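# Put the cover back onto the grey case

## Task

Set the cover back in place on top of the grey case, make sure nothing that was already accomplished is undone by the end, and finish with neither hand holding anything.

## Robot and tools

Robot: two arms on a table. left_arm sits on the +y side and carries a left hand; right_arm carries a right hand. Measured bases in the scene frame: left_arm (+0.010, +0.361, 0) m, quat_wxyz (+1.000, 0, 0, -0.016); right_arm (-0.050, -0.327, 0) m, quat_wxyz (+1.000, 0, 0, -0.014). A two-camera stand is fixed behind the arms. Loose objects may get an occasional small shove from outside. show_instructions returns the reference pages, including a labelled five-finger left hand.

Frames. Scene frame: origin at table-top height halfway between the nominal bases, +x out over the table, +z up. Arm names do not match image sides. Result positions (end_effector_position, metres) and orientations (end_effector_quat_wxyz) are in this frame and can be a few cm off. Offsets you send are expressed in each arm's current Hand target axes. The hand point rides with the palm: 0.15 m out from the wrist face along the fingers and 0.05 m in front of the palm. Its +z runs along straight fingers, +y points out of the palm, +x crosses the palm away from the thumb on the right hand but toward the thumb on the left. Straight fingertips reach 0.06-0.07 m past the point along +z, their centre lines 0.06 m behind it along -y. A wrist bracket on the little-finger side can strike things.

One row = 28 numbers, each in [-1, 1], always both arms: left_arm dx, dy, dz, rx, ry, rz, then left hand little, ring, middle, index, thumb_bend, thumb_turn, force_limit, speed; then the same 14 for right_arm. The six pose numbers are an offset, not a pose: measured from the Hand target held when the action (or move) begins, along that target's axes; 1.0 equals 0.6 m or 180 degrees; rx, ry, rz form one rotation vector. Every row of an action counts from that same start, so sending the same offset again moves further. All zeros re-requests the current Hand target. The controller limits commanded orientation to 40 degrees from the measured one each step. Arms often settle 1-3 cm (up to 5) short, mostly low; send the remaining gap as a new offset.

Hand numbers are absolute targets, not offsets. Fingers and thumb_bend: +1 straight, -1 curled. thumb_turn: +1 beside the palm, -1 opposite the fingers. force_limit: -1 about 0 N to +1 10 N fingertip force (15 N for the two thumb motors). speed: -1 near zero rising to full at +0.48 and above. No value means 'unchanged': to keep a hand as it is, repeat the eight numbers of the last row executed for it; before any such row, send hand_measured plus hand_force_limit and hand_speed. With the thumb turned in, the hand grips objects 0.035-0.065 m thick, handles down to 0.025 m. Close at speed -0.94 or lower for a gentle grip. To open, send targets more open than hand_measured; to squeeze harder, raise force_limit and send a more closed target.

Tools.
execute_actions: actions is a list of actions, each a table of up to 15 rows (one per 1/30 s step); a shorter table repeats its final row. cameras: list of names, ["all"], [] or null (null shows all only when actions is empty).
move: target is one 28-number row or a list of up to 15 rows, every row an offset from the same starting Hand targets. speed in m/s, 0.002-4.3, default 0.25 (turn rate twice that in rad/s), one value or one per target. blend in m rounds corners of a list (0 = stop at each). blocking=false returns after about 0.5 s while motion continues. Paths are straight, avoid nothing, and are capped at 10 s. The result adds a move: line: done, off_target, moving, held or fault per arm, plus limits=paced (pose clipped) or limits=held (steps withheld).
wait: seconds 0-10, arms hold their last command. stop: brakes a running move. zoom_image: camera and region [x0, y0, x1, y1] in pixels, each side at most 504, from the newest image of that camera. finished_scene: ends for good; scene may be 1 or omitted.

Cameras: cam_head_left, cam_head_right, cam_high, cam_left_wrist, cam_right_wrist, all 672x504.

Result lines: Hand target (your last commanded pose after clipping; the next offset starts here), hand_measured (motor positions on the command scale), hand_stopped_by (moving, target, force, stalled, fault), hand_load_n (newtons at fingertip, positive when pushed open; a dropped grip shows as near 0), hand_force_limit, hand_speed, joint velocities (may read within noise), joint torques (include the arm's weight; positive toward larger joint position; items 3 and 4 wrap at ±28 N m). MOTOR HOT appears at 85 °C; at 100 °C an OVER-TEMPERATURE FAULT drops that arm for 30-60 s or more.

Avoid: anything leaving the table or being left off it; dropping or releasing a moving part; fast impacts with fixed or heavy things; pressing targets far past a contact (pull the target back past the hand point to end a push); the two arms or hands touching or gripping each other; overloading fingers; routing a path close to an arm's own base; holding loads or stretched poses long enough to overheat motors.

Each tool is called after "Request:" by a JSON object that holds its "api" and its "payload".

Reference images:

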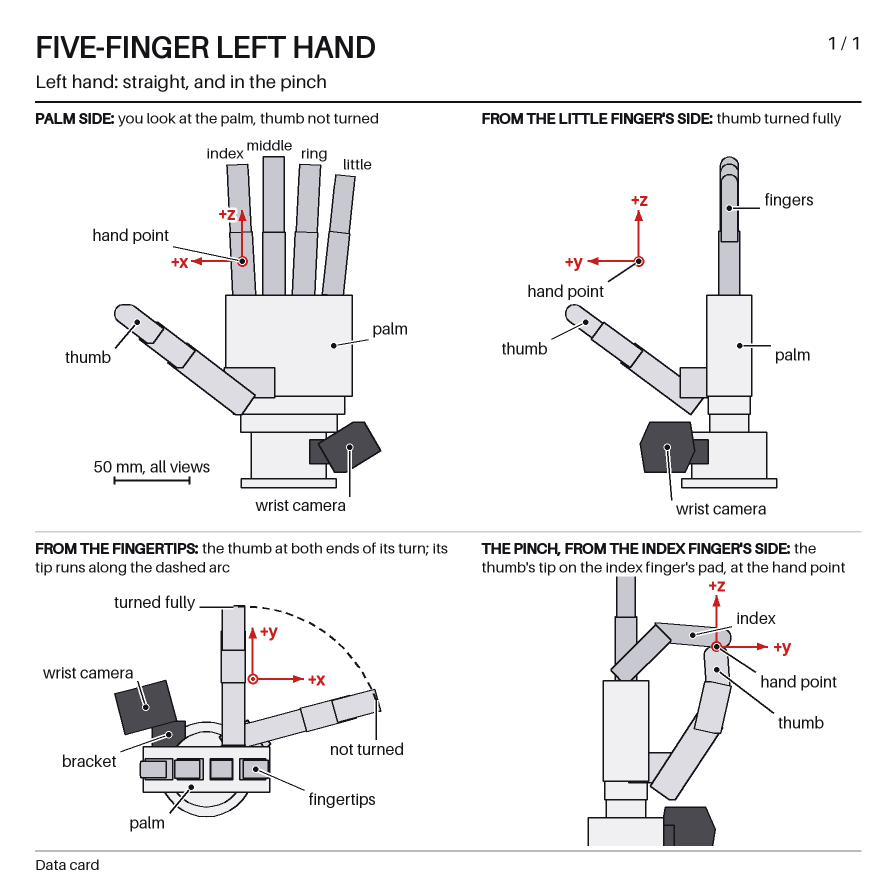

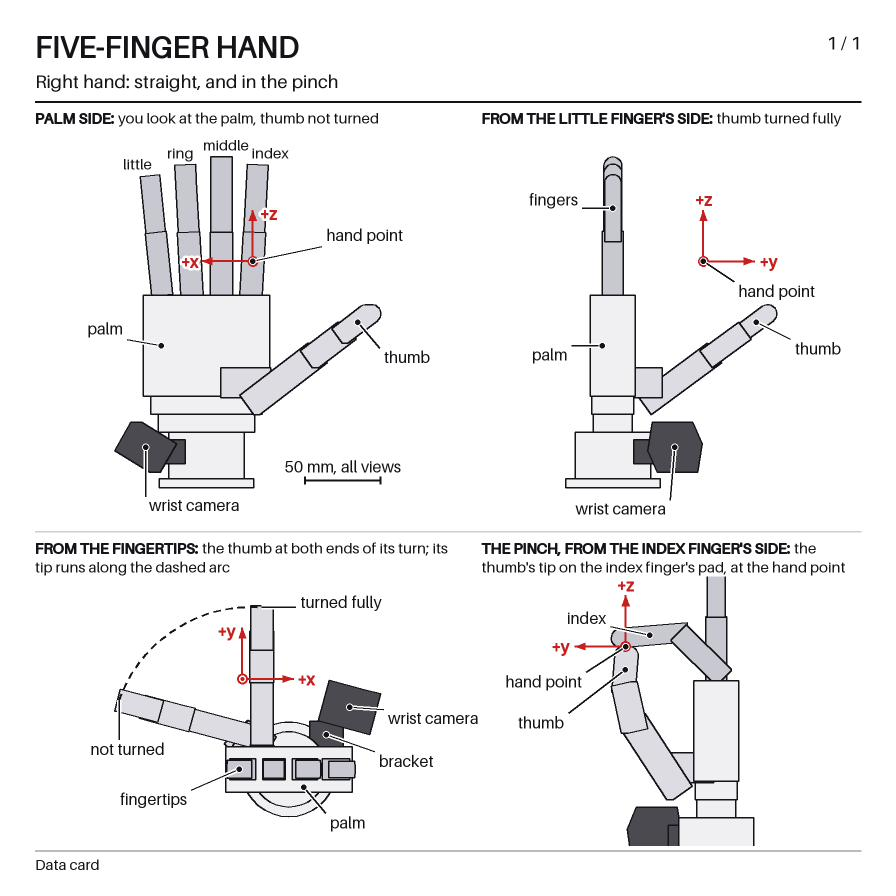

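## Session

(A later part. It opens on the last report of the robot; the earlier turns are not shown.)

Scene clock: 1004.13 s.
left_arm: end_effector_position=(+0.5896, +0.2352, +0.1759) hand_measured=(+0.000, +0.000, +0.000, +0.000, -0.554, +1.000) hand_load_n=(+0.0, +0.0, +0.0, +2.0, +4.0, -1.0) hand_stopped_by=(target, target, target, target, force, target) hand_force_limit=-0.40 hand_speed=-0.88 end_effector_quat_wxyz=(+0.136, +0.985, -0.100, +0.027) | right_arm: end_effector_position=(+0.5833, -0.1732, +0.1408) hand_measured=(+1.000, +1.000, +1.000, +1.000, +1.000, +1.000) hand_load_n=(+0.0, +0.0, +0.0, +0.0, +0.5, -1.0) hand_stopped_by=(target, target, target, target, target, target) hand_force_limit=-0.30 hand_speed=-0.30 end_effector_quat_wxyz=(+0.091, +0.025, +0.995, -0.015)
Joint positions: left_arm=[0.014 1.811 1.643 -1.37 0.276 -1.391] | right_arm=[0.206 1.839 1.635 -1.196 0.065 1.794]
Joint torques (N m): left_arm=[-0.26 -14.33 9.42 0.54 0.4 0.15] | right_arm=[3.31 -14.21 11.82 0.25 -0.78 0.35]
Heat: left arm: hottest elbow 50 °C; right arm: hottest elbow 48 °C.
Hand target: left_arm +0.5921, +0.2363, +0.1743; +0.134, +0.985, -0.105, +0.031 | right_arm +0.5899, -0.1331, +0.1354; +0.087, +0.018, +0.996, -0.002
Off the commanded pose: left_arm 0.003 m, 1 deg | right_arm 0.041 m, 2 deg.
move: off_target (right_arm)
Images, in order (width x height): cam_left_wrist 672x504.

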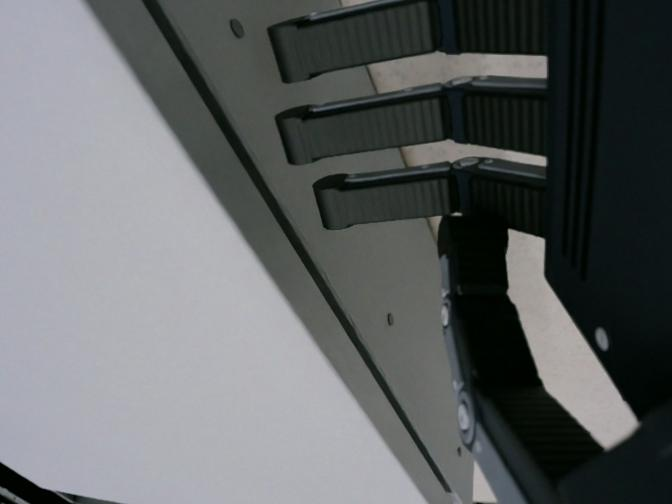

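Request:
{"api": "move", "payload": {"target": [[-0.0197,-0.0943,-0.0271,0,0,0,1,1,1,1,1,1,-0.4,-0.3,0,0,0,0,0,0,1,1,1,1,1,1,-0.3,-0.3],[-0.0019,-0.0428,-0.2195,0,0,0,1,1,1,1,1,1,-0.4,-0.3,0,0,0,0,0,0,1,1,1,1,1,1,-0.3,-0.3]], "speed": 0.12, "blend": [0.03,0], "cameras": ["all"]}}

Scene clock: 1008.57 s.
left_arm: end_effector_position=(+0.5841, +0.2936, +0.2822) hand_measured=(+1.000, +1.000, +1.000, +1.000, +1.000, +1.000) hand_load_n=(+0.0, +0.0, +0.0, +0.0, +0.0, +0.0) hand_stopped_by=(target, target, target, target, target, target) hand_force_limit=-0.40 hand_speed=-0.30 end_effector_quat_wxyz=(+0.136, +0.985, -0.100, +0.019) | right_arm: end_effector_position=(+0.5833, -0.1732, +0.1408) hand_measured=(+1.000, +1.000, +1.000, +1.000, +1.000, +1.000) hand_load_n=(+0.0, +0.5, +0.0, +0.0, +0.5, -1.0) hand_stopped_by=(target, target, target, target, target, target) hand_force_limit=-0.30 hand_speed=-0.30 end_effector_quat_wxyz=(+0.091, +0.025, +0.995, -0.015)
Joint positions: left_arm=[0.119 1.811 1.924 -1.697 0.276 -1.28] | right_arm=[0.206 1.839 1.635 -1.196 0.065 1.794]
Joint torques (N m): left_arm=[0.26 -13.92 12.85 -0.31 0.45 0.15] | right_arm=[3.31 -14.15 11.77 0.25 -0.79 0.35]
Heat: left arm: hottest elbow 50 °C; right arm: hottest elbow 48 °C.
Hand target: left_arm +0.5923, +0.2965, +0.2941; +0.134, +0.985, -0.104, +0.030 | right_arm +0.5899, -0.1331, +0.1354; +0.087, +0.018, +0.996, -0.002
Off the commanded pose: left_arm 0.015 m, 1 deg | right_arm 0.041 m, 2 deg.
joint sent to its limit (left arm) — joint 4 (wrist pitch), lower limit. The joint targets still meet the commanded pose.
move: off_target (left_arm, right_arm)

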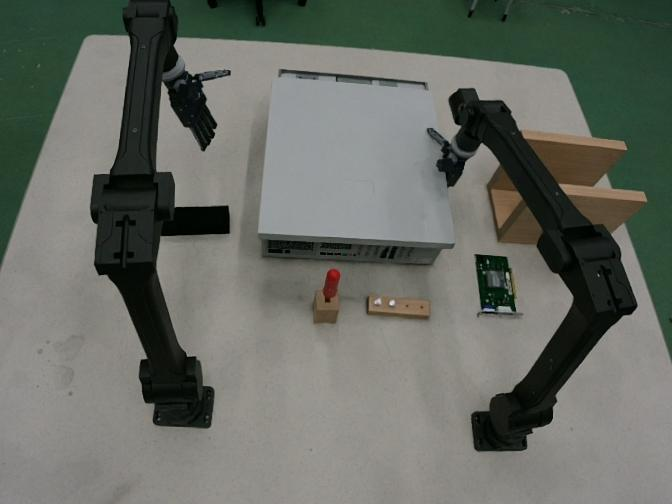

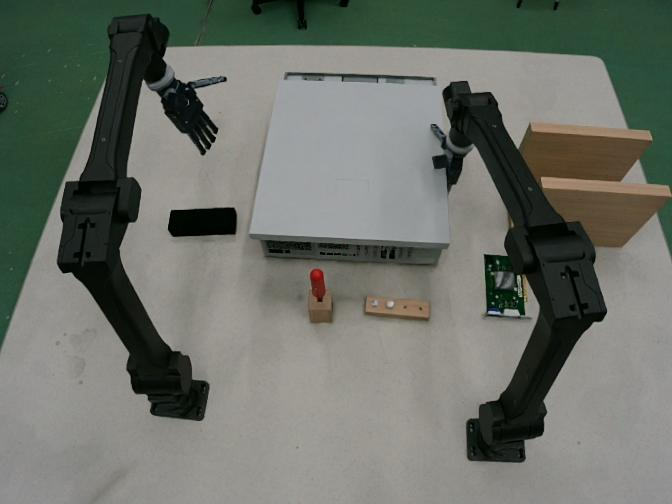

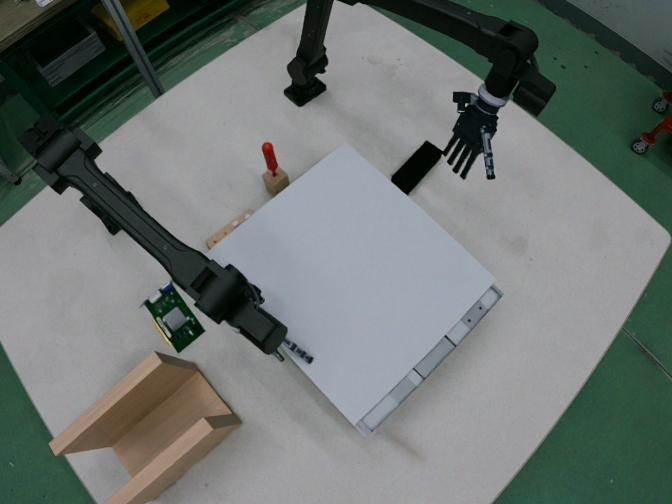

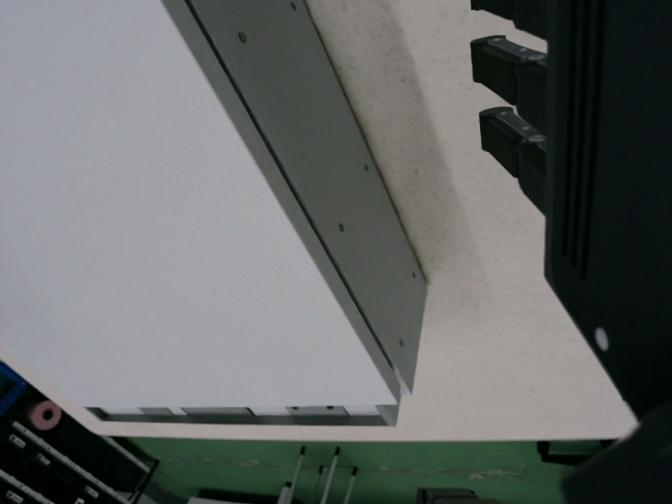

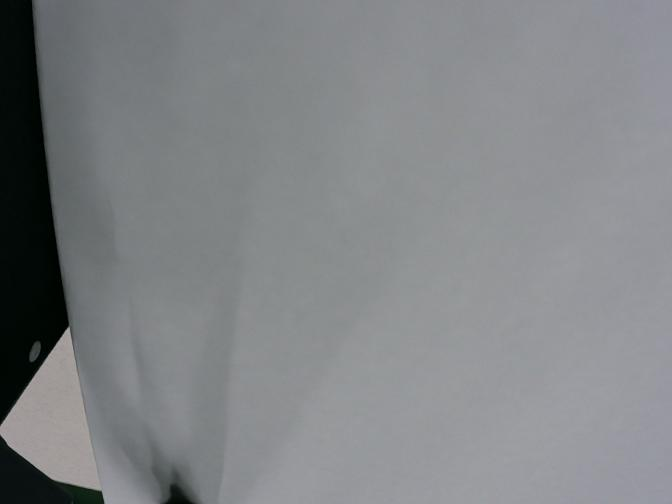

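Request:
{"api": "zoom_image", "payload": {"camera": "cam_left_wrist", "region": [80, 300, 450, 504]}}

Request:
{"api": "zoom_image", "payload": {"camera": "cam_left_wrist", "region": [150, 0, 450, 300]}}

Scaled by 1.362 from the camera's 672x504 image, which has a finer 960x720 frame.

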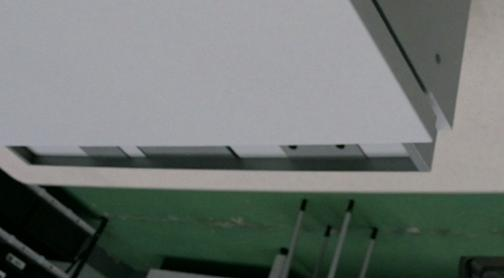

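Scaled by 1.680 from the camera's 672x504 image, which has a finer 960x720 frame.

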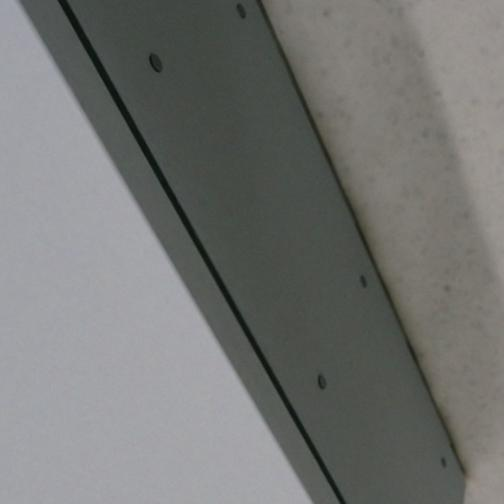

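Request:
{"api": "zoom_image", "payload": {"camera": "cam_left_wrist", "region": [360, 340, 440, 430]}}

Request:
{"api": "zoom_image", "payload": {"camera": "cam_left_wrist", "region": [80, 390, 280, 440]}}

Scaled by 5.600 from the camera's 672x504 image, which has a finer 960x720 frame.

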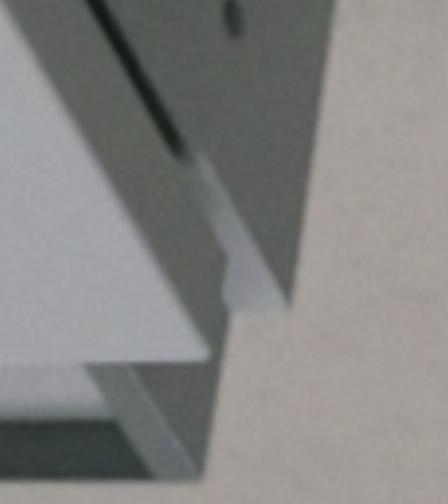

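Scaled by 2.520 from the camera's 672x504 image, which has a finer 960x720 frame.

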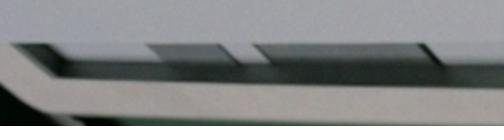

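Request:
{"api": "zoom_image", "payload": {"camera": "cam_high", "region": [470, 265, 520, 315]}}

Request:
{"api": "zoom_image", "payload": {"camera": "cam_high", "region": [340, 400, 390, 450]}}

Request:
{"api": "zoom_image", "payload": {"camera": "cam_head_left", "region": [250, 225, 290, 265]}}

Request:
{"api": "zoom_image", "payload": {"camera": "cam_head_left", "region": [260, 60, 300, 100]}}

Scaled by 10.080 from the camera's 672x504 image, which has a finer 960x720 frame.

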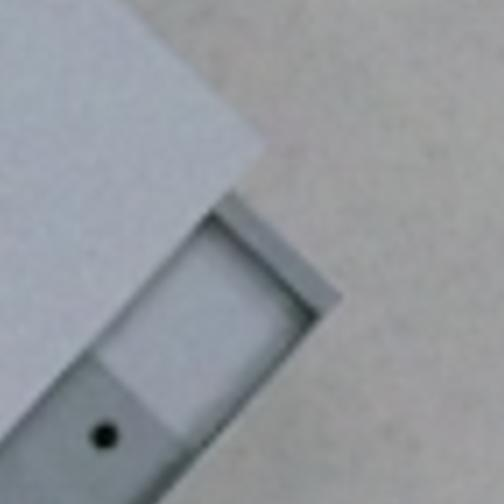

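Scaled by 10.080 from the camera's 672x504 image, which has a finer 960x720 frame.

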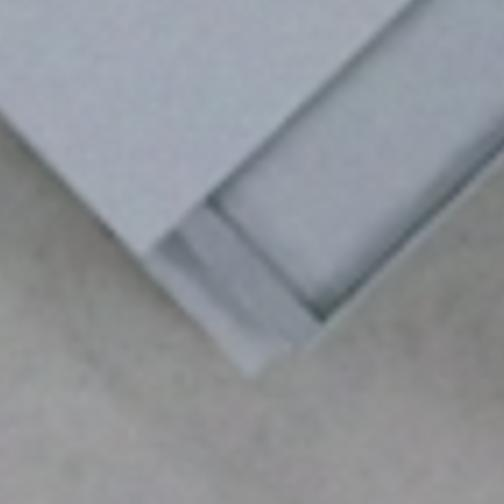

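Scaled by 12.600 from the camera's 672x504 image, which has a finer 960x720 frame.

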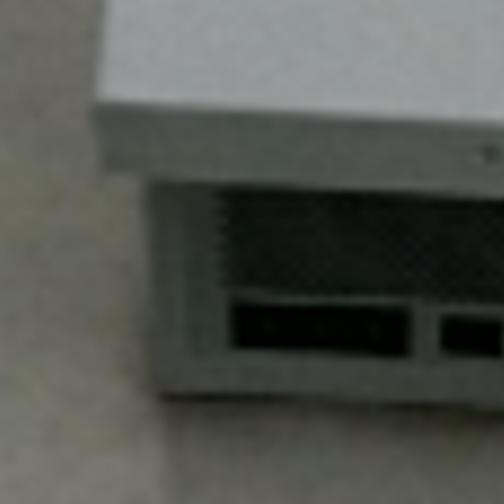

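Scaled by 12.600 from the camera's 672x504 image, which has a finer 960x720 frame.

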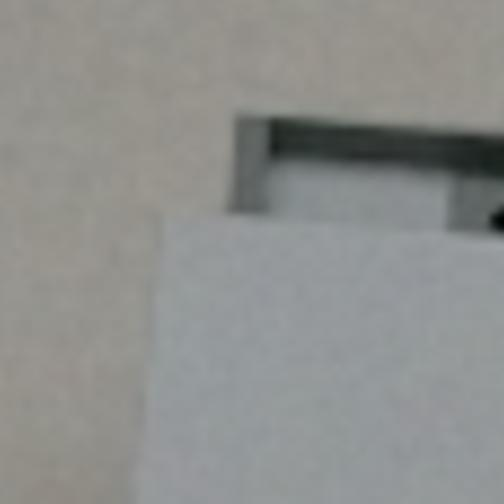

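Request:
{"api": "move", "payload": {"target": [[0,0,0,0,0,0,1,1,1,1,1,1,-0.4,-0.3,-0.0120,-0.1367,-0.0396,0,0,0,1,1,1,1,1,1,-0.3,-0.3],[0,0,0,0,0,0,1,1,1,1,1,1,-0.4,-0.3,0.2119,-0.154,-0.2067,0.0018,-0.0026,-0.1277,1,1,1,1,1,1,-0.3,-0.3],[0,0,0,0,0,0,1,1,1,1,1,1,-0.4,-0.3,0.4875,-0.2142,-0.2639,0.0071,-0.0105,-0.5108,1,1,1,1,1,1,-0.3,-0.3]], "speed": 0.12, "blend": [0.02,0.03,0], "cameras": ["cam_head_left","cam_high","cam_right_wrist"]}}

Scene clock: 1027.40 s.
left_arm: end_effector_position=(+0.5841, +0.2936, +0.2822) hand_measured=(+1.000, +1.000, +1.000, +1.000, +1.000, +1.000) hand_load_n=(+0.0, +0.0, +0.0, +0.0, +0.0, +0.0) hand_stopped_by=(target, target, target, target, target, target) hand_force_limit=-0.40 hand_speed=-0.30 end_effector_quat_wxyz=(+0.136, +0.985, -0.100, +0.019) | right_arm: end_effector_position=(+0.2759, -0.2522, +0.2397) hand_measured=(+1.000, +1.000, +1.000, +1.000, +1.000, +1.000) hand_load_n=(+0.0, +0.0, +0.0, +0.0, +0.0, +0.0) hand_stopped_by=(target, target, target, target, target, target) hand_force_limit=-0.30 hand_speed=-0.30 end_effector_quat_wxyz=(-0.075, +0.694, -0.713, +0.073)
Joint positions: left_arm=[0.119 1.811 1.924 -1.697 0.276 -1.28] | right_arm=[0.151 1.203 1.219 -1.378 0.026 0.148]
Joint torques (N m): left_arm=[-0.09 -14.27 12.86 -0.28 0.53 0.13] | right_arm=[-0.03 -9.47 8.53 0.2 0.11 -0.18]
Heat: left arm: hottest elbow 54 °C; right arm: hottest elbow 48 °C.
Hand target: left_arm +0.5923, +0.2965, +0.2941; +0.134, +0.985, -0.104, +0.030 | right_arm +0.2700, -0.2503, +0.2408; -0.073, +0.703, -0.703, +0.074
Off the commanded pose: left_arm 0.015 m, 1 deg | right_arm 0.006 m, 2 deg.
joint sent to its limit (left arm) — joint 4 (wrist pitch), lower limit. The joint targets still meet the commanded pose.
move: off_target (left_arm)
Images, in order (width x height): cam_head_left 672x504, cam_high 672x504, cam_right_wrist 672x504.

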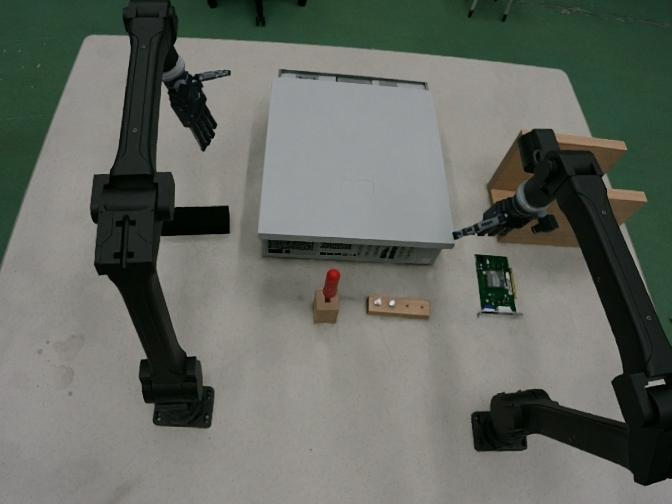

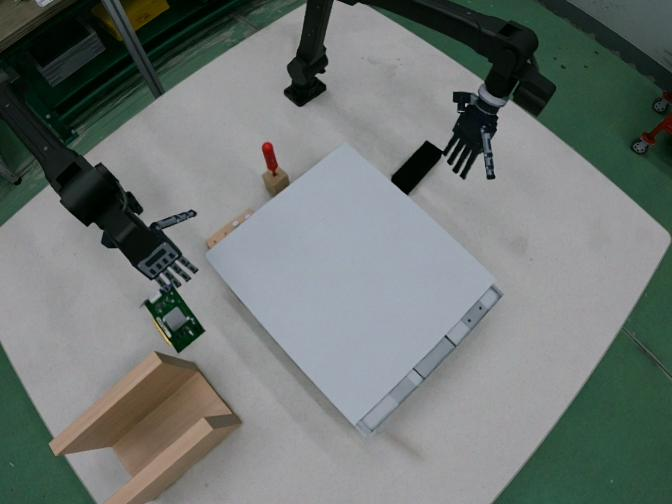

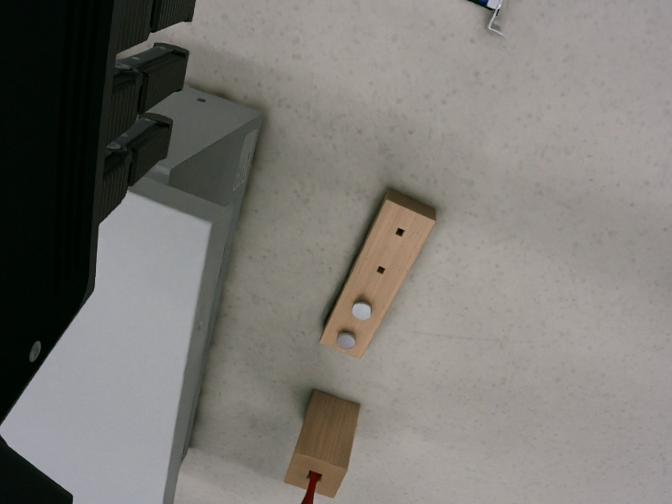

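Request:
{"api": "zoom_image", "payload": {"camera": "cam_right_wrist", "region": [90, 70, 290, 270]}}

Request:
{"api": "zoom_image", "payload": {"camera": "cam_right_wrist", "region": [100, 260, 260, 504]}}

Scaled by 2.520 from the camera's 672x504 image, which has a finer 960x720 frame.

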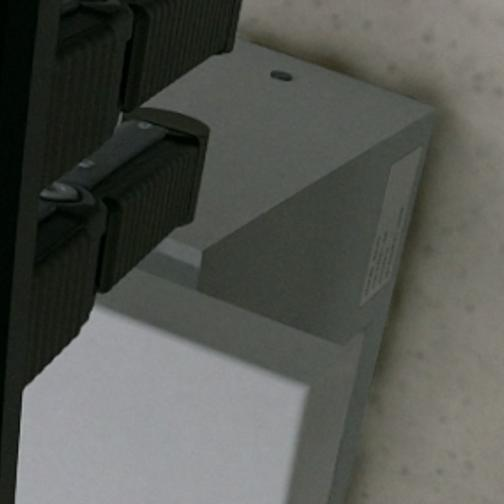

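Scaled by 2.066 from the camera's 672x504 image, which has a finer 960x720 frame.

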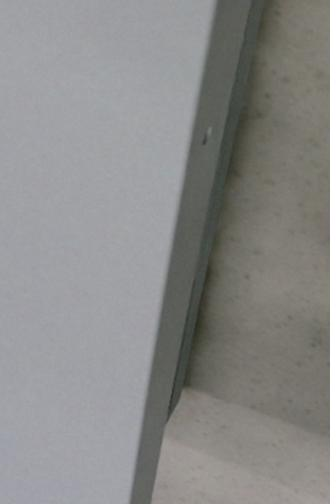

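Request:
{"api": "move", "payload": {"target": [0,0,0,0,0,0,1,1,1,1,1,1,-0.4,-0.3,-0.4333,0.0506,-0.0022,0,0,0,1,1,1,1,1,1,-0.3,-0.3], "speed": 0.12, "cameras": ["cam_head_left","cam_head_right","cam_high","cam_right_wrist"]}}

Scene clock: 1031.77 s.
left_arm: end_effector_position=(+0.5841, +0.2936, +0.2822) hand_measured=(+1.000, +1.000, +1.000, +1.000, +1.000, +1.000) hand_load_n=(+0.0, +0.0, +0.0, +0.0, +0.0, +0.0) hand_stopped_by=(target, target, target, target, target, target) hand_force_limit=-0.40 hand_speed=-0.30 end_effector_quat_wxyz=(+0.136, +0.985, -0.100, +0.019) | right_arm: end_effector_position=(+0.2289, -0.0054, +0.2145) hand_measured=(+1.000, +1.000, +1.000, +1.000, +1.000, +1.000) hand_load_n=(+0.0, +0.0, +0.0, +0.0, +0.0, +0.0) hand_stopped_by=(target, target, target, target, target, target) hand_force_limit=-0.30 hand_speed=-0.30 end_effector_quat_wxyz=(-0.050, +0.708, -0.700, +0.072)
Joint positions: left_arm=[0.119 1.811 1.924 -1.697 0.276 -1.28] | right_arm=[0.801 1.434 1.37 -1.404 0.142 0.754]
Joint torques (N m): left_arm=[-0.15 -14.86 13.04 -0.18 0.47 0.11] | right_arm=[-0.38 -11.05 13.57 -0.02 0.23 0.11]
Heat: left arm: hottest elbow 55 °C; right arm: hottest elbow 48 °C.
Hand target: left_arm +0.5923, +0.2965, +0.2941; +0.134, +0.985, -0.104, +0.030 | right_arm +0.2402, +0.0096, +0.2357; -0.073, +0.703, -0.703, +0.074
Off the commanded pose: left_arm 0.015 m, 1 deg | right_arm 0.028 m, 3 deg.
joint sent to its limit (left arm) — joint 4 (wrist pitch), lower limit. The joint targets still meet the commanded pose.
move: off_target (left_arm, right_arm)
Images, in order (width x height): cam_head_left 672x504, cam_head_right 672x504, cam_high 672x504, cam_right_wrist 672x504.

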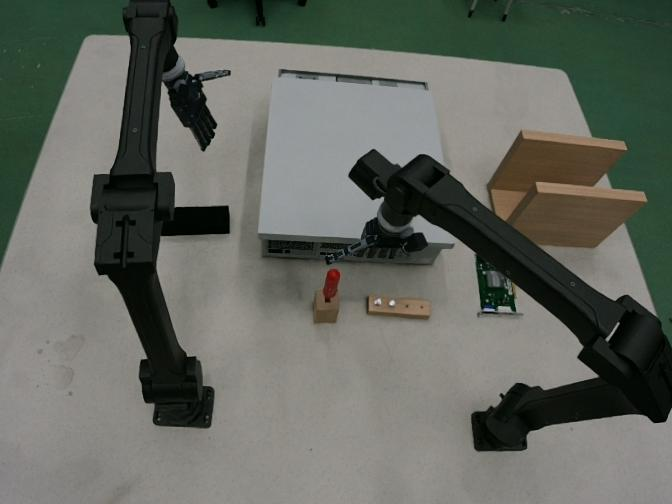

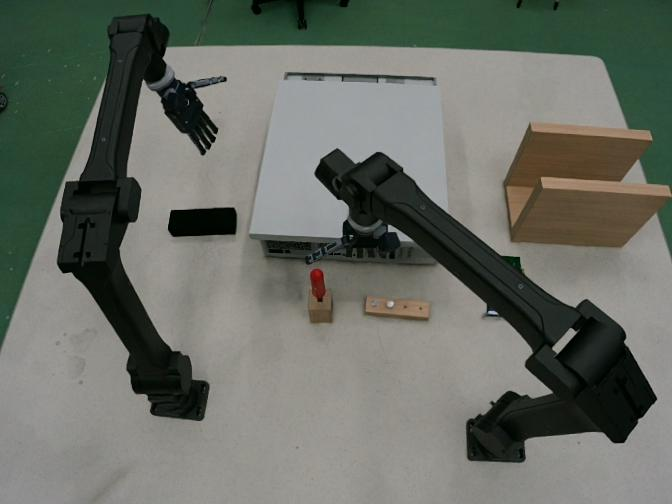

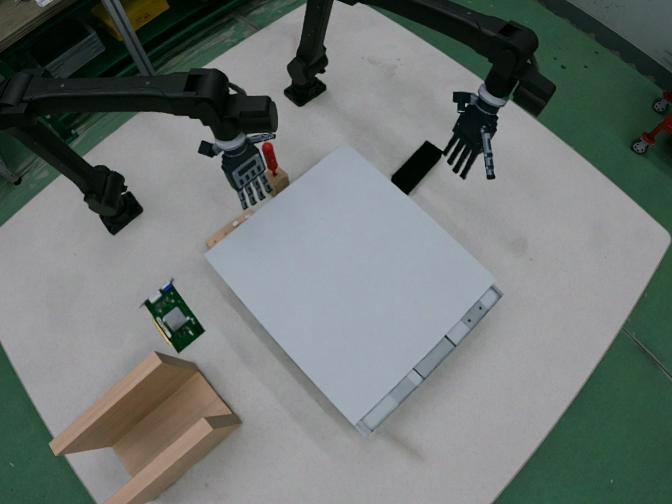

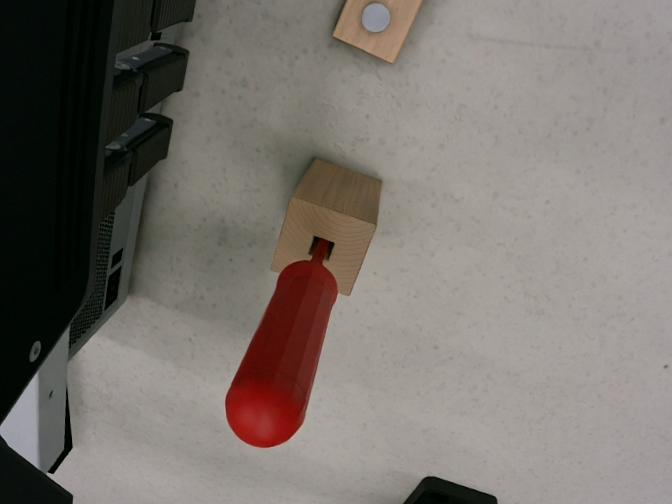

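Request:
{"api": "move", "payload": {"target": [0,0,0,0,0,0,1,1,1,1,1,1,-0.4,-0.3,-0.01,0.0485,0.0026,0,0,0,1,1,1,1,1,1,-0.3,-0.3], "speed": 0.06, "cameras": ["cam_head_left","cam_head_right","cam_high","cam_right_wrist"]}}

Scene clock: 1033.77 s.
left_arm: end_effector_position=(+0.5841, +0.2936, +0.2822) hand_measured=(+1.000, +1.000, +1.000, +1.000, +1.000, +1.000) hand_load_n=(+0.0, +0.0, +0.0, +0.0, +0.0, +0.0) hand_stopped_by=(target, target, target, target, target, target) hand_force_limit=-0.40 hand_speed=-0.30 end_effector_quat_wxyz=(+0.136, +0.985, -0.100, +0.019) | right_arm: end_effector_position=(+0.2127, +0.0110, +0.2206) hand_measured=(+1.000, +1.000, +1.000, +1.000, +1.000, +1.000) hand_load_n=(+0.0, +0.0, +0.0, +0.0, +0.0, +0.0) hand_stopped_by=(target, target, target, target, target, target) hand_force_limit=-0.30 hand_speed=-0.30 end_effector_quat_wxyz=(-0.061, +0.707, -0.701, +0.073)
Joint positions: left_arm=[0.119 1.811 1.924 -1.697 0.276 -1.28] | right_arm=[0.856 1.419 1.37 -1.404 0.151 0.812]
Joint torques (N m): left_arm=[0.44 -14.27 13.2 -0.18 0.45 0.12] | right_arm=[-0.15 -12.28 9.42 0.49 0.24 0.11]
Heat: left arm: hottest elbow 55 °C; right arm: hottest elbow 48 °C.
Hand target: left_arm +0.5923, +0.2965, +0.2941; +0.134, +0.985, -0.104, +0.030 | right_arm +0.2121, +0.0156, +0.2281; -0.073, +0.703, -0.704, +0.074
Off the commanded pose: left_arm 0.015 m, 1 deg | right_arm 0.009 m, 1 deg.
joint sent to its limit (left arm) — joint 4 (wrist pitch), lower limit. The joint targets still meet the commanded pose.
move: off_target (left_arm)
Images, in order (width x height): cam_head_left 672x504, cam_head_right 672x504, cam_high 672x504, cam_right_wrist 672x504.

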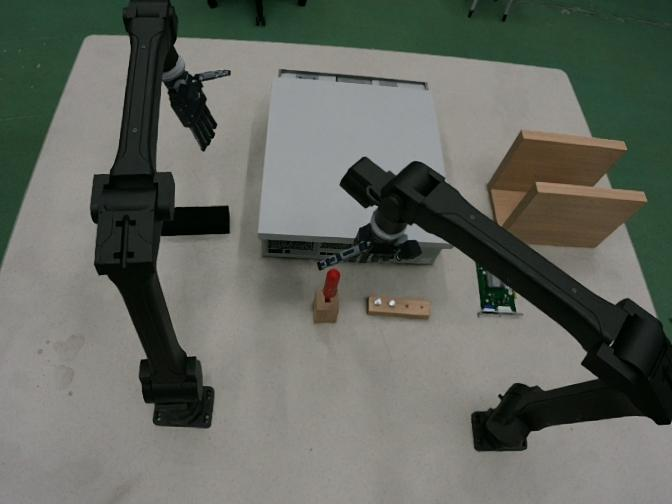

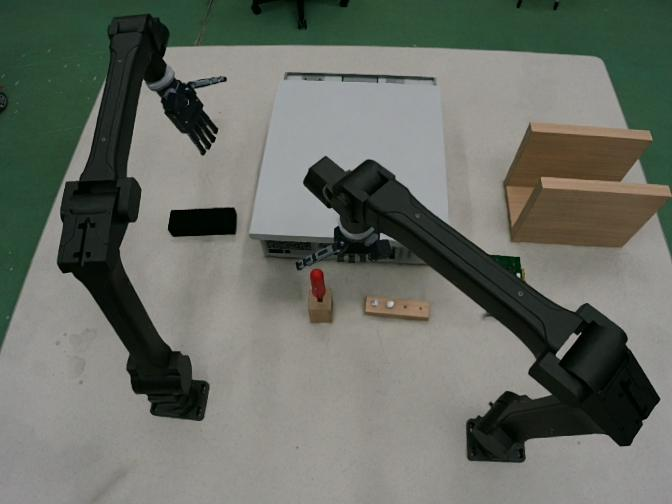

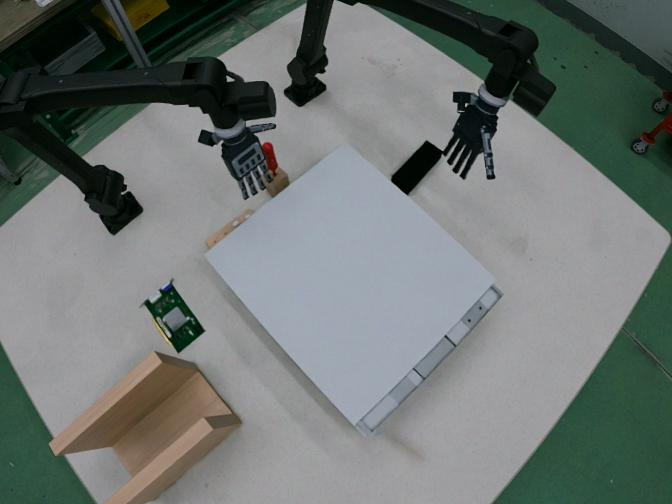

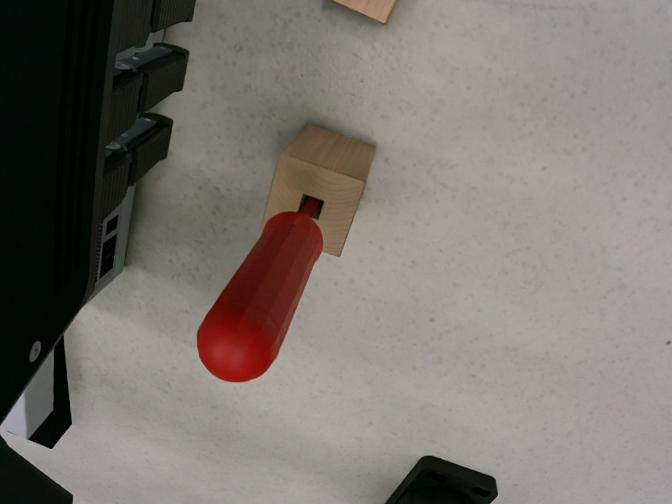

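Request:
{"api": "move", "payload": {"target": [0,0,0,0,0,0,1,1,1,1,1,1,-0.4,-0.3,0.01,-0.0788,0.0302,0,0,0,1,1,1,1,1,1,-0.3,-0.3], "speed": 0.06, "cameras": ["cam_head_left","cam_head_right","cam_high"]}}

Scene clock: 1035.60 s.
left_arm: end_effector_position=(+0.5841, +0.2936, +0.2822) hand_measured=(+1.000, +1.000, +1.000, +1.000, +1.000, +1.000) hand_load_n=(+0.0, +0.0, +0.0, +0.0, +0.0, +0.0) hand_stopped_by=(target, target, target, target, target, target) hand_force_limit=-0.40 hand_speed=-0.30 end_effector_quat_wxyz=(+0.136, +0.985, -0.100, +0.019) | right_arm: end_effector_position=(+0.2417, -0.0039, +0.1973) hand_measured=(+1.000, +1.000, +1.000, +1.000, +1.000, +1.000) hand_load_n=(+0.0, +0.0, +0.0, +0.0, +0.0, +0.0) hand_stopped_by=(target, target, target, target, target, target) hand_force_limit=-0.30 hand_speed=-0.30 end_effector_quat_wxyz=(-0.040, +0.704, -0.705, +0.074)
Joint positions: left_arm=[0.119 1.811 1.924 -1.697 0.276 -1.28] | right_arm=[0.784 1.476 1.37 -1.38 0.146 0.752]
Joint torques (N m): left_arm=[-0.09 -14.39 12.94 -0.09 0.45 0.16] | right_arm=[-1.61 -11.75 13.74 0.7 -0.04 -0.18]
Heat: left arm: hottest elbow 55 °C; right arm: hottest elbow 47 °C.
Hand target: left_arm +0.5923, +0.2965, +0.2941; +0.134, +0.985, -0.104, +0.030 | right_arm +0.2621, +0.0095, +0.2203; -0.073, +0.703, -0.704, +0.074
Off the commanded pose: left_arm 0.015 m, 1 deg | right_arm 0.033 m, 4 deg.
joint sent to its limit (left arm) — joint 4 (wrist pitch), lower limit. The joint targets still meet the commanded pose.
move: off_target (left_arm, right_arm)
Images, in order (width x height): cam_head_left 672x504, cam_head_right 672x504, cam_high 672x504.

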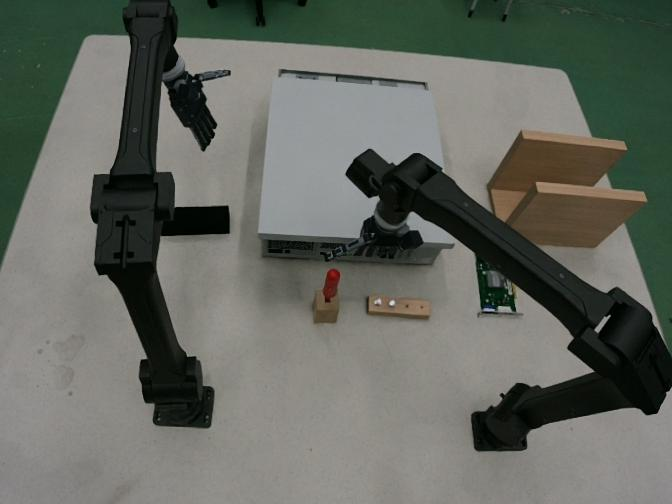

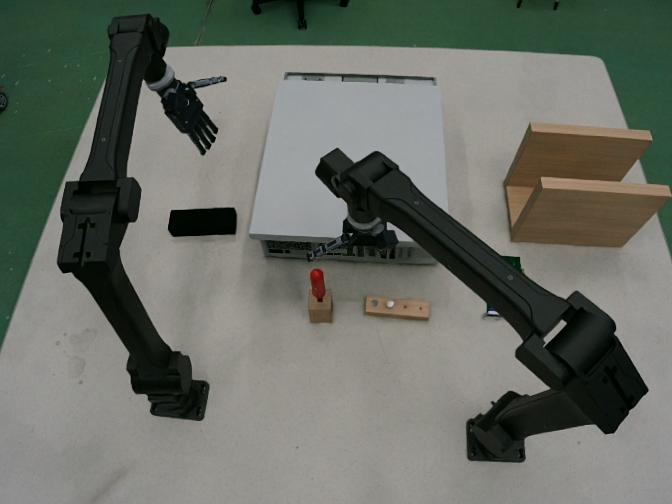

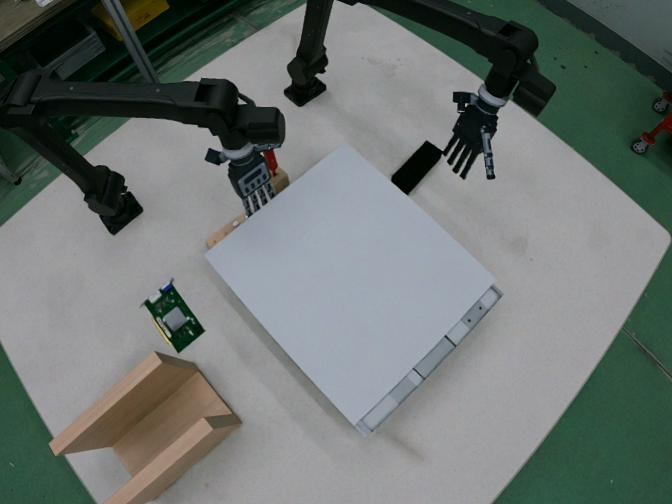

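Request:
{"api": "move", "payload": {"target": [0,0,0,0,0,0,1,1,1,1,1,1,-0.4,-0.3,0,-0.0360,-0.0094,0,0,0,1,1,1,1,1,1,-0.3,-0.3], "speed": 0.05, "cameras": ["cam_head_left","cam_high"]}}

Scene clock: 1036.93 s.
left_arm: end_effector_position=(+0.5841, +0.2936, +0.2822) hand_measured=(+1.000, +1.000, +1.000, +1.000, +1.000, +1.000) hand_load_n=(+0.0, +0.0, -0.5, +0.0, +0.0, +0.0) hand_stopped_by=(target, target, target, target, target, target) hand_force_limit=-0.40 hand_speed=-0.30 end_effector_quat_wxyz=(+0.136, +0.985, -0.100, +0.019) | right_arm: end_effector_position=(+0.2546, +0.0002, +0.2074) hand_measured=(+1.000, +1.000, +1.000, +1.000, +1.000, +1.000) hand_load_n=(+0.0, -3.0, -1.0, +0.0, +0.0, +0.0) hand_stopped_by=(target, target, target, target, target, target) hand_force_limit=-0.30 hand_speed=-0.30 end_effector_quat_wxyz=(-0.041, +0.707, -0.703, +0.069)
Joint positions: left_arm=[0.119 1.811 1.924 -1.697 0.276 -1.28] | right_arm=[0.767 1.505 1.428 -1.405 0.133 0.727]
Joint torques (N m): left_arm=[-0.44 -14.68 13.09 -0.31 0.47 0.13] | right_arm=[-2.43 -11.81 14.39 0.75 0.31 -0.21]
Heat: left arm: hottest elbow 55 °C; right arm: hottest elbow 48 °C.
Hand target: left_arm +0.5923, +0.2965, +0.2941; +0.134, +0.985, -0.104, +0.030 | right_arm +0.2820, +0.0097, +0.2303; -0.074, +0.703, -0.703, +0.074
Off the commanded pose: left_arm 0.015 m, 1 deg | right_arm 0.037 m, 4 deg.
joint sent to its limit (left arm) — joint 4 (wrist pitch), lower limit. The joint targets still meet the commanded pose.
move: off_target (left_arm, right_arm)
Images, in order (width x height): cam_head_left 672x504, cam_high 672x504.

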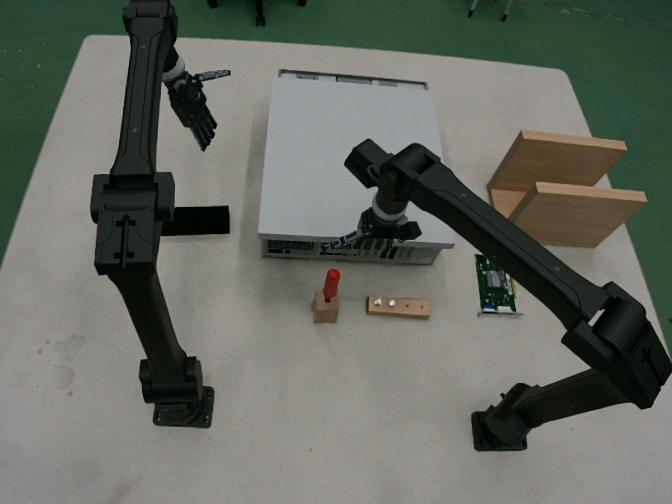

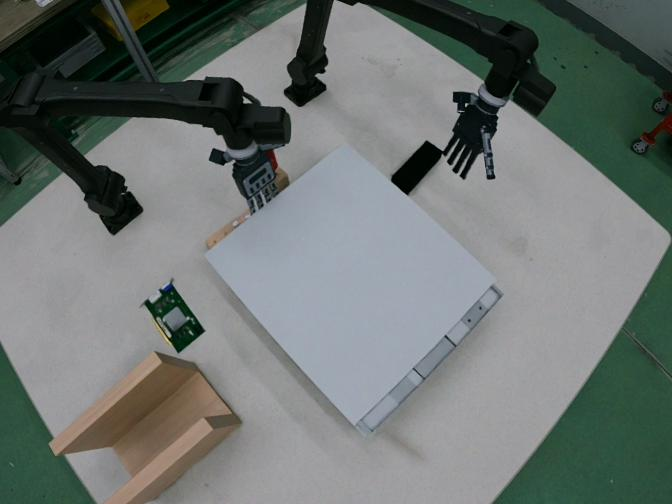

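Request:
{"api": "move", "payload": {"target": [0,0,0,0,0,0,1,1,1,1,1,1,-0.4,-0.3,0,0.0223,0.0089,-0.0667,0,0,1,1,1,1,1,1,-0.3,-0.3], "speed": 0.06}}

Scene clock: 1040.63 s.
left_arm: end_effector_position=(+0.5841, +0.2936, +0.2822) hand_measured=(+1.000, +1.000, +1.000, +1.000, +1.000, +1.000) hand_load_n=(+0.0, +0.0, +0.0, +0.0, +0.0, +0.0) hand_stopped_by=(target, target, target, target, target, target) hand_force_limit=-0.40 hand_speed=-0.30 end_effector_quat_wxyz=(+0.136, +0.985, -0.100, +0.019) | right_arm: end_effector_position=(+0.2537, +0.0026, +0.2039) hand_measured=(+1.000, +1.000, +1.000, +1.000, +1.000, +1.000) hand_load_n=(+0.0, +0.0, +0.0, +0.0, +0.0, +0.0) hand_stopped_by=(target, target, target, target, target, target) hand_force_limit=-0.30 hand_speed=-0.30 end_effector_quat_wxyz=(+0.023, +0.705, -0.709, +0.000)
Joint positions: left_arm=[0.119 1.811 1.924 -1.697 0.276 -1.28] | right_arm=[0.716 1.604 1.51 -1.522 0.003 0.693]
Joint torques (N m): left_arm=[-0.15 -14.27 13.11 -0.27 0.48 0.09] | right_arm=[-1.79 -13.22 13.08 -0.34 -0.16 -0.17]
Heat: left arm: hottest elbow 56 °C; right arm: hottest elbow 48 °C.
Hand target: left_arm +0.5923, +0.2965, +0.2941; +0.134, +0.985, -0.104, +0.030 | right_arm +0.2700, +0.0096, +0.2224; +0.000, +0.707, -0.707, +0.000
Off the commanded pose: left_arm 0.015 m, 1 deg | right_arm 0.026 m, 3 deg.
joint sent to its limit (left arm) — joint 4 (wrist pitch), lower limit. The joint targets still meet the commanded pose.
move: off_target (left_arm, right_arm)

Request:
{"api": "move", "payload": {"target": [0,0,0,0,0,0,1,1,1,1,1,1,-0.4,-0.3,0,-0.03,0,0,0,0,1,1,1,1,1,1,-0.3,-0.3], "speed": 0.04, "cameras": ["cam_high"]}}

Scene clock: 1042.10 s.
left_arm: end_effector_position=(+0.5841, +0.2936, +0.2822) hand_measured=(+1.000, +1.000, +1.000, +1.000, +1.000, +1.000) hand_load_n=(+0.0, +0.0, +0.0, +0.0, +0.0, -0.5) hand_stopped_by=(target, target, target, target, target, target) hand_force_limit=-0.40 hand_speed=-0.30 end_effector_quat_wxyz=(+0.136, +0.985, -0.100, +0.019) | right_arm: end_effector_position=(+0.2631, +0.0030, +0.2047) hand_measured=(+1.000, +1.000, +1.000, +1.000, +1.000, +1.000) hand_load_n=(+0.0, -1.0, +0.0, +0.0, +0.0, +0.0) hand_stopped_by=(target, target, target, target, target, target) hand_force_limit=-0.30 hand_speed=-0.30 end_effector_quat_wxyz=(+0.030, +0.706, -0.708, -0.005)
Joint positions: left_arm=[0.119 1.811 1.924 -1.697 0.276 -1.28] | right_arm=[0.702 1.635 1.547 -1.543 -0.003 0.677]
Joint torques (N m): left_arm=[0.09 -14.97 13.03 -0.46 0.42 0.15] | right_arm=[-2.37 -13.22 13.75 0.21 0.11 -0.24]
Heat: left arm: hottest elbow 56 °C; right arm: hottest elbow 48 °C.
Hand target: left_arm +0.5923, +0.2965, +0.2941; +0.134, +0.985, -0.104, +0.030 | right_arm +0.2880, +0.0096, +0.2222; +0.001, +0.707, -0.707, +0.000
Off the commanded pose: left_arm 0.015 m, 1 deg | right_arm 0.031 m, 3 deg.
joint sent to its limit (left arm) — joint 4 (wrist pitch), lower limit. The joint targets still meet the commanded pose.
move: off_target (left_arm, right_arm)
Images, in order (width x height): cam_high 672x504.

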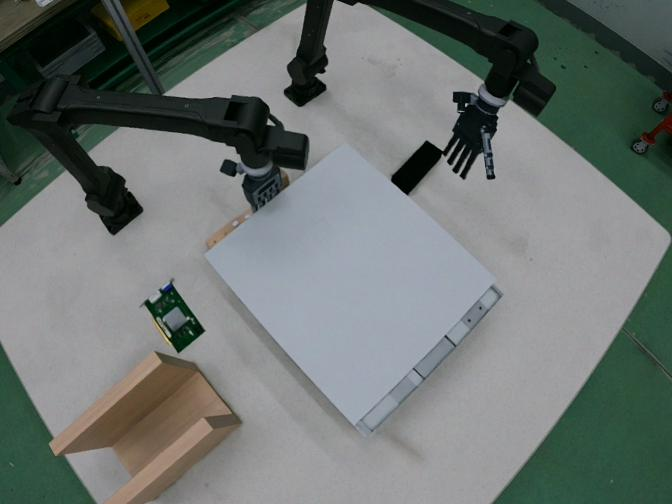

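Request:
{"api": "move", "payload": {"target": [0,0,0,0,0,0,1,1,1,1,1,1,-0.4,-0.3,0,-0.02,0,0,0,0,1,1,1,1,1,1,-0.3,-0.3], "speed": 0.04, "cameras": ["cam_high"]}}

Scene clock: 1043.23 s.
left_arm: end_effector_position=(+0.5841, +0.2936, +0.2822) hand_measured=(+1.000, +1.000, +1.000, +1.000, +1.000, +1.000) hand_load_n=(+0.0, +0.0, +0.0, +0.0, +0.0, +0.0) hand_stopped_by=(target, target, target, target, target, target) hand_force_limit=-0.40 hand_speed=-0.30 end_effector_quat_wxyz=(+0.136, +0.985, -0.100, +0.019) | right_arm: end_effector_position=(+0.2709, +0.0031, +0.2055) hand_measured=(+1.000, +1.000, +1.000, +1.000, +1.000, +1.000) hand_load_n=(+0.0, -1.5, +0.0, +0.0, -0.5, +0.0) hand_stopped_by=(target, target, target, target, target, target) hand_force_limit=-0.30 hand_speed=-0.30 end_effector_quat_wxyz=(+0.034, +0.706, -0.707, -0.008)
Joint positions: left_arm=[0.119 1.811 1.924 -1.697 0.276 -1.28] | right_arm=[0.69 1.657 1.575 -1.558 -0.008 0.665]
Joint torques (N m): left_arm=[-0.15 -14.97 12.98 -0.35 0.51 0.09] | right_arm=[-2.61 -13.22 14 0.53 0.33 -0.24]
Heat: left arm: hottest elbow 56 °C; right arm: hottest elbow 49 °C.
Hand target: left_arm +0.5923, +0.2965, +0.2941; +0.134, +0.985, -0.104, +0.030 | right_arm +0.3000, +0.0096, +0.2221; +0.001, +0.707, -0.707, +0.000
Off the commanded pose: left_arm 0.015 m, 1 deg | right_arm 0.034 m, 4 deg.
joint sent to its limit (left arm) — joint 4 (wrist pitch), lower limit. The joint targets still meet the commanded pose.
move: off_target (left_arm, right_arm)
Images, in order (width x height): cam_high 672x504.

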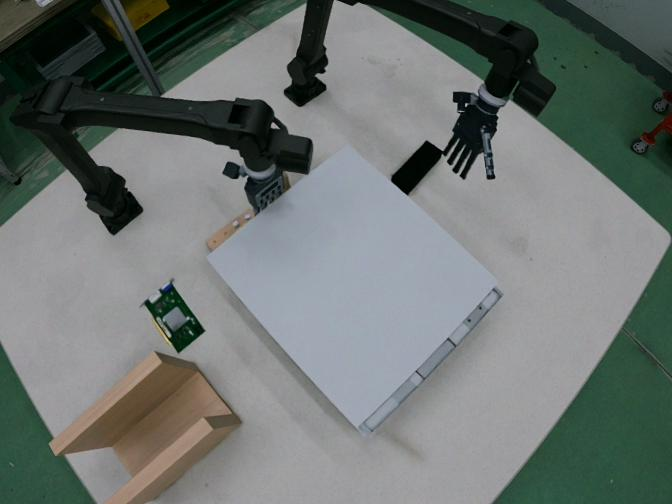

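Request:
{"api": "zoom_image", "payload": {"camera": "cam_high", "region": [470, 265, 520, 315]}}

Request:
{"api": "zoom_image", "payload": {"camera": "cam_high", "region": [340, 400, 390, 450]}}

Scaled by 10.080 from the camera's 672x504 image, which has a finer 960x720 frame.

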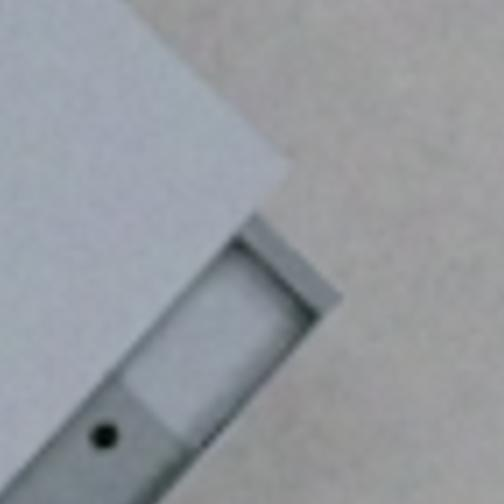

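Scaled by 10.080 from the camera's 672x504 image, which has a finer 960x720 frame.

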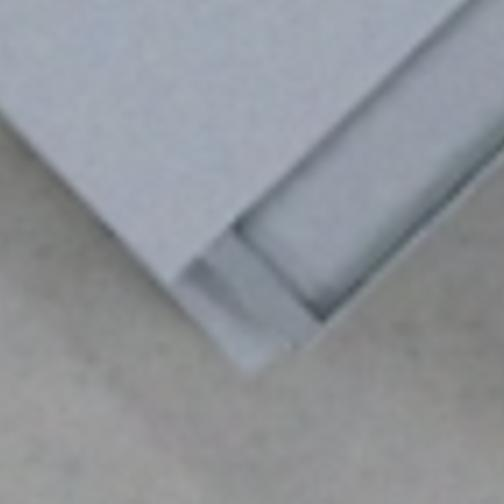

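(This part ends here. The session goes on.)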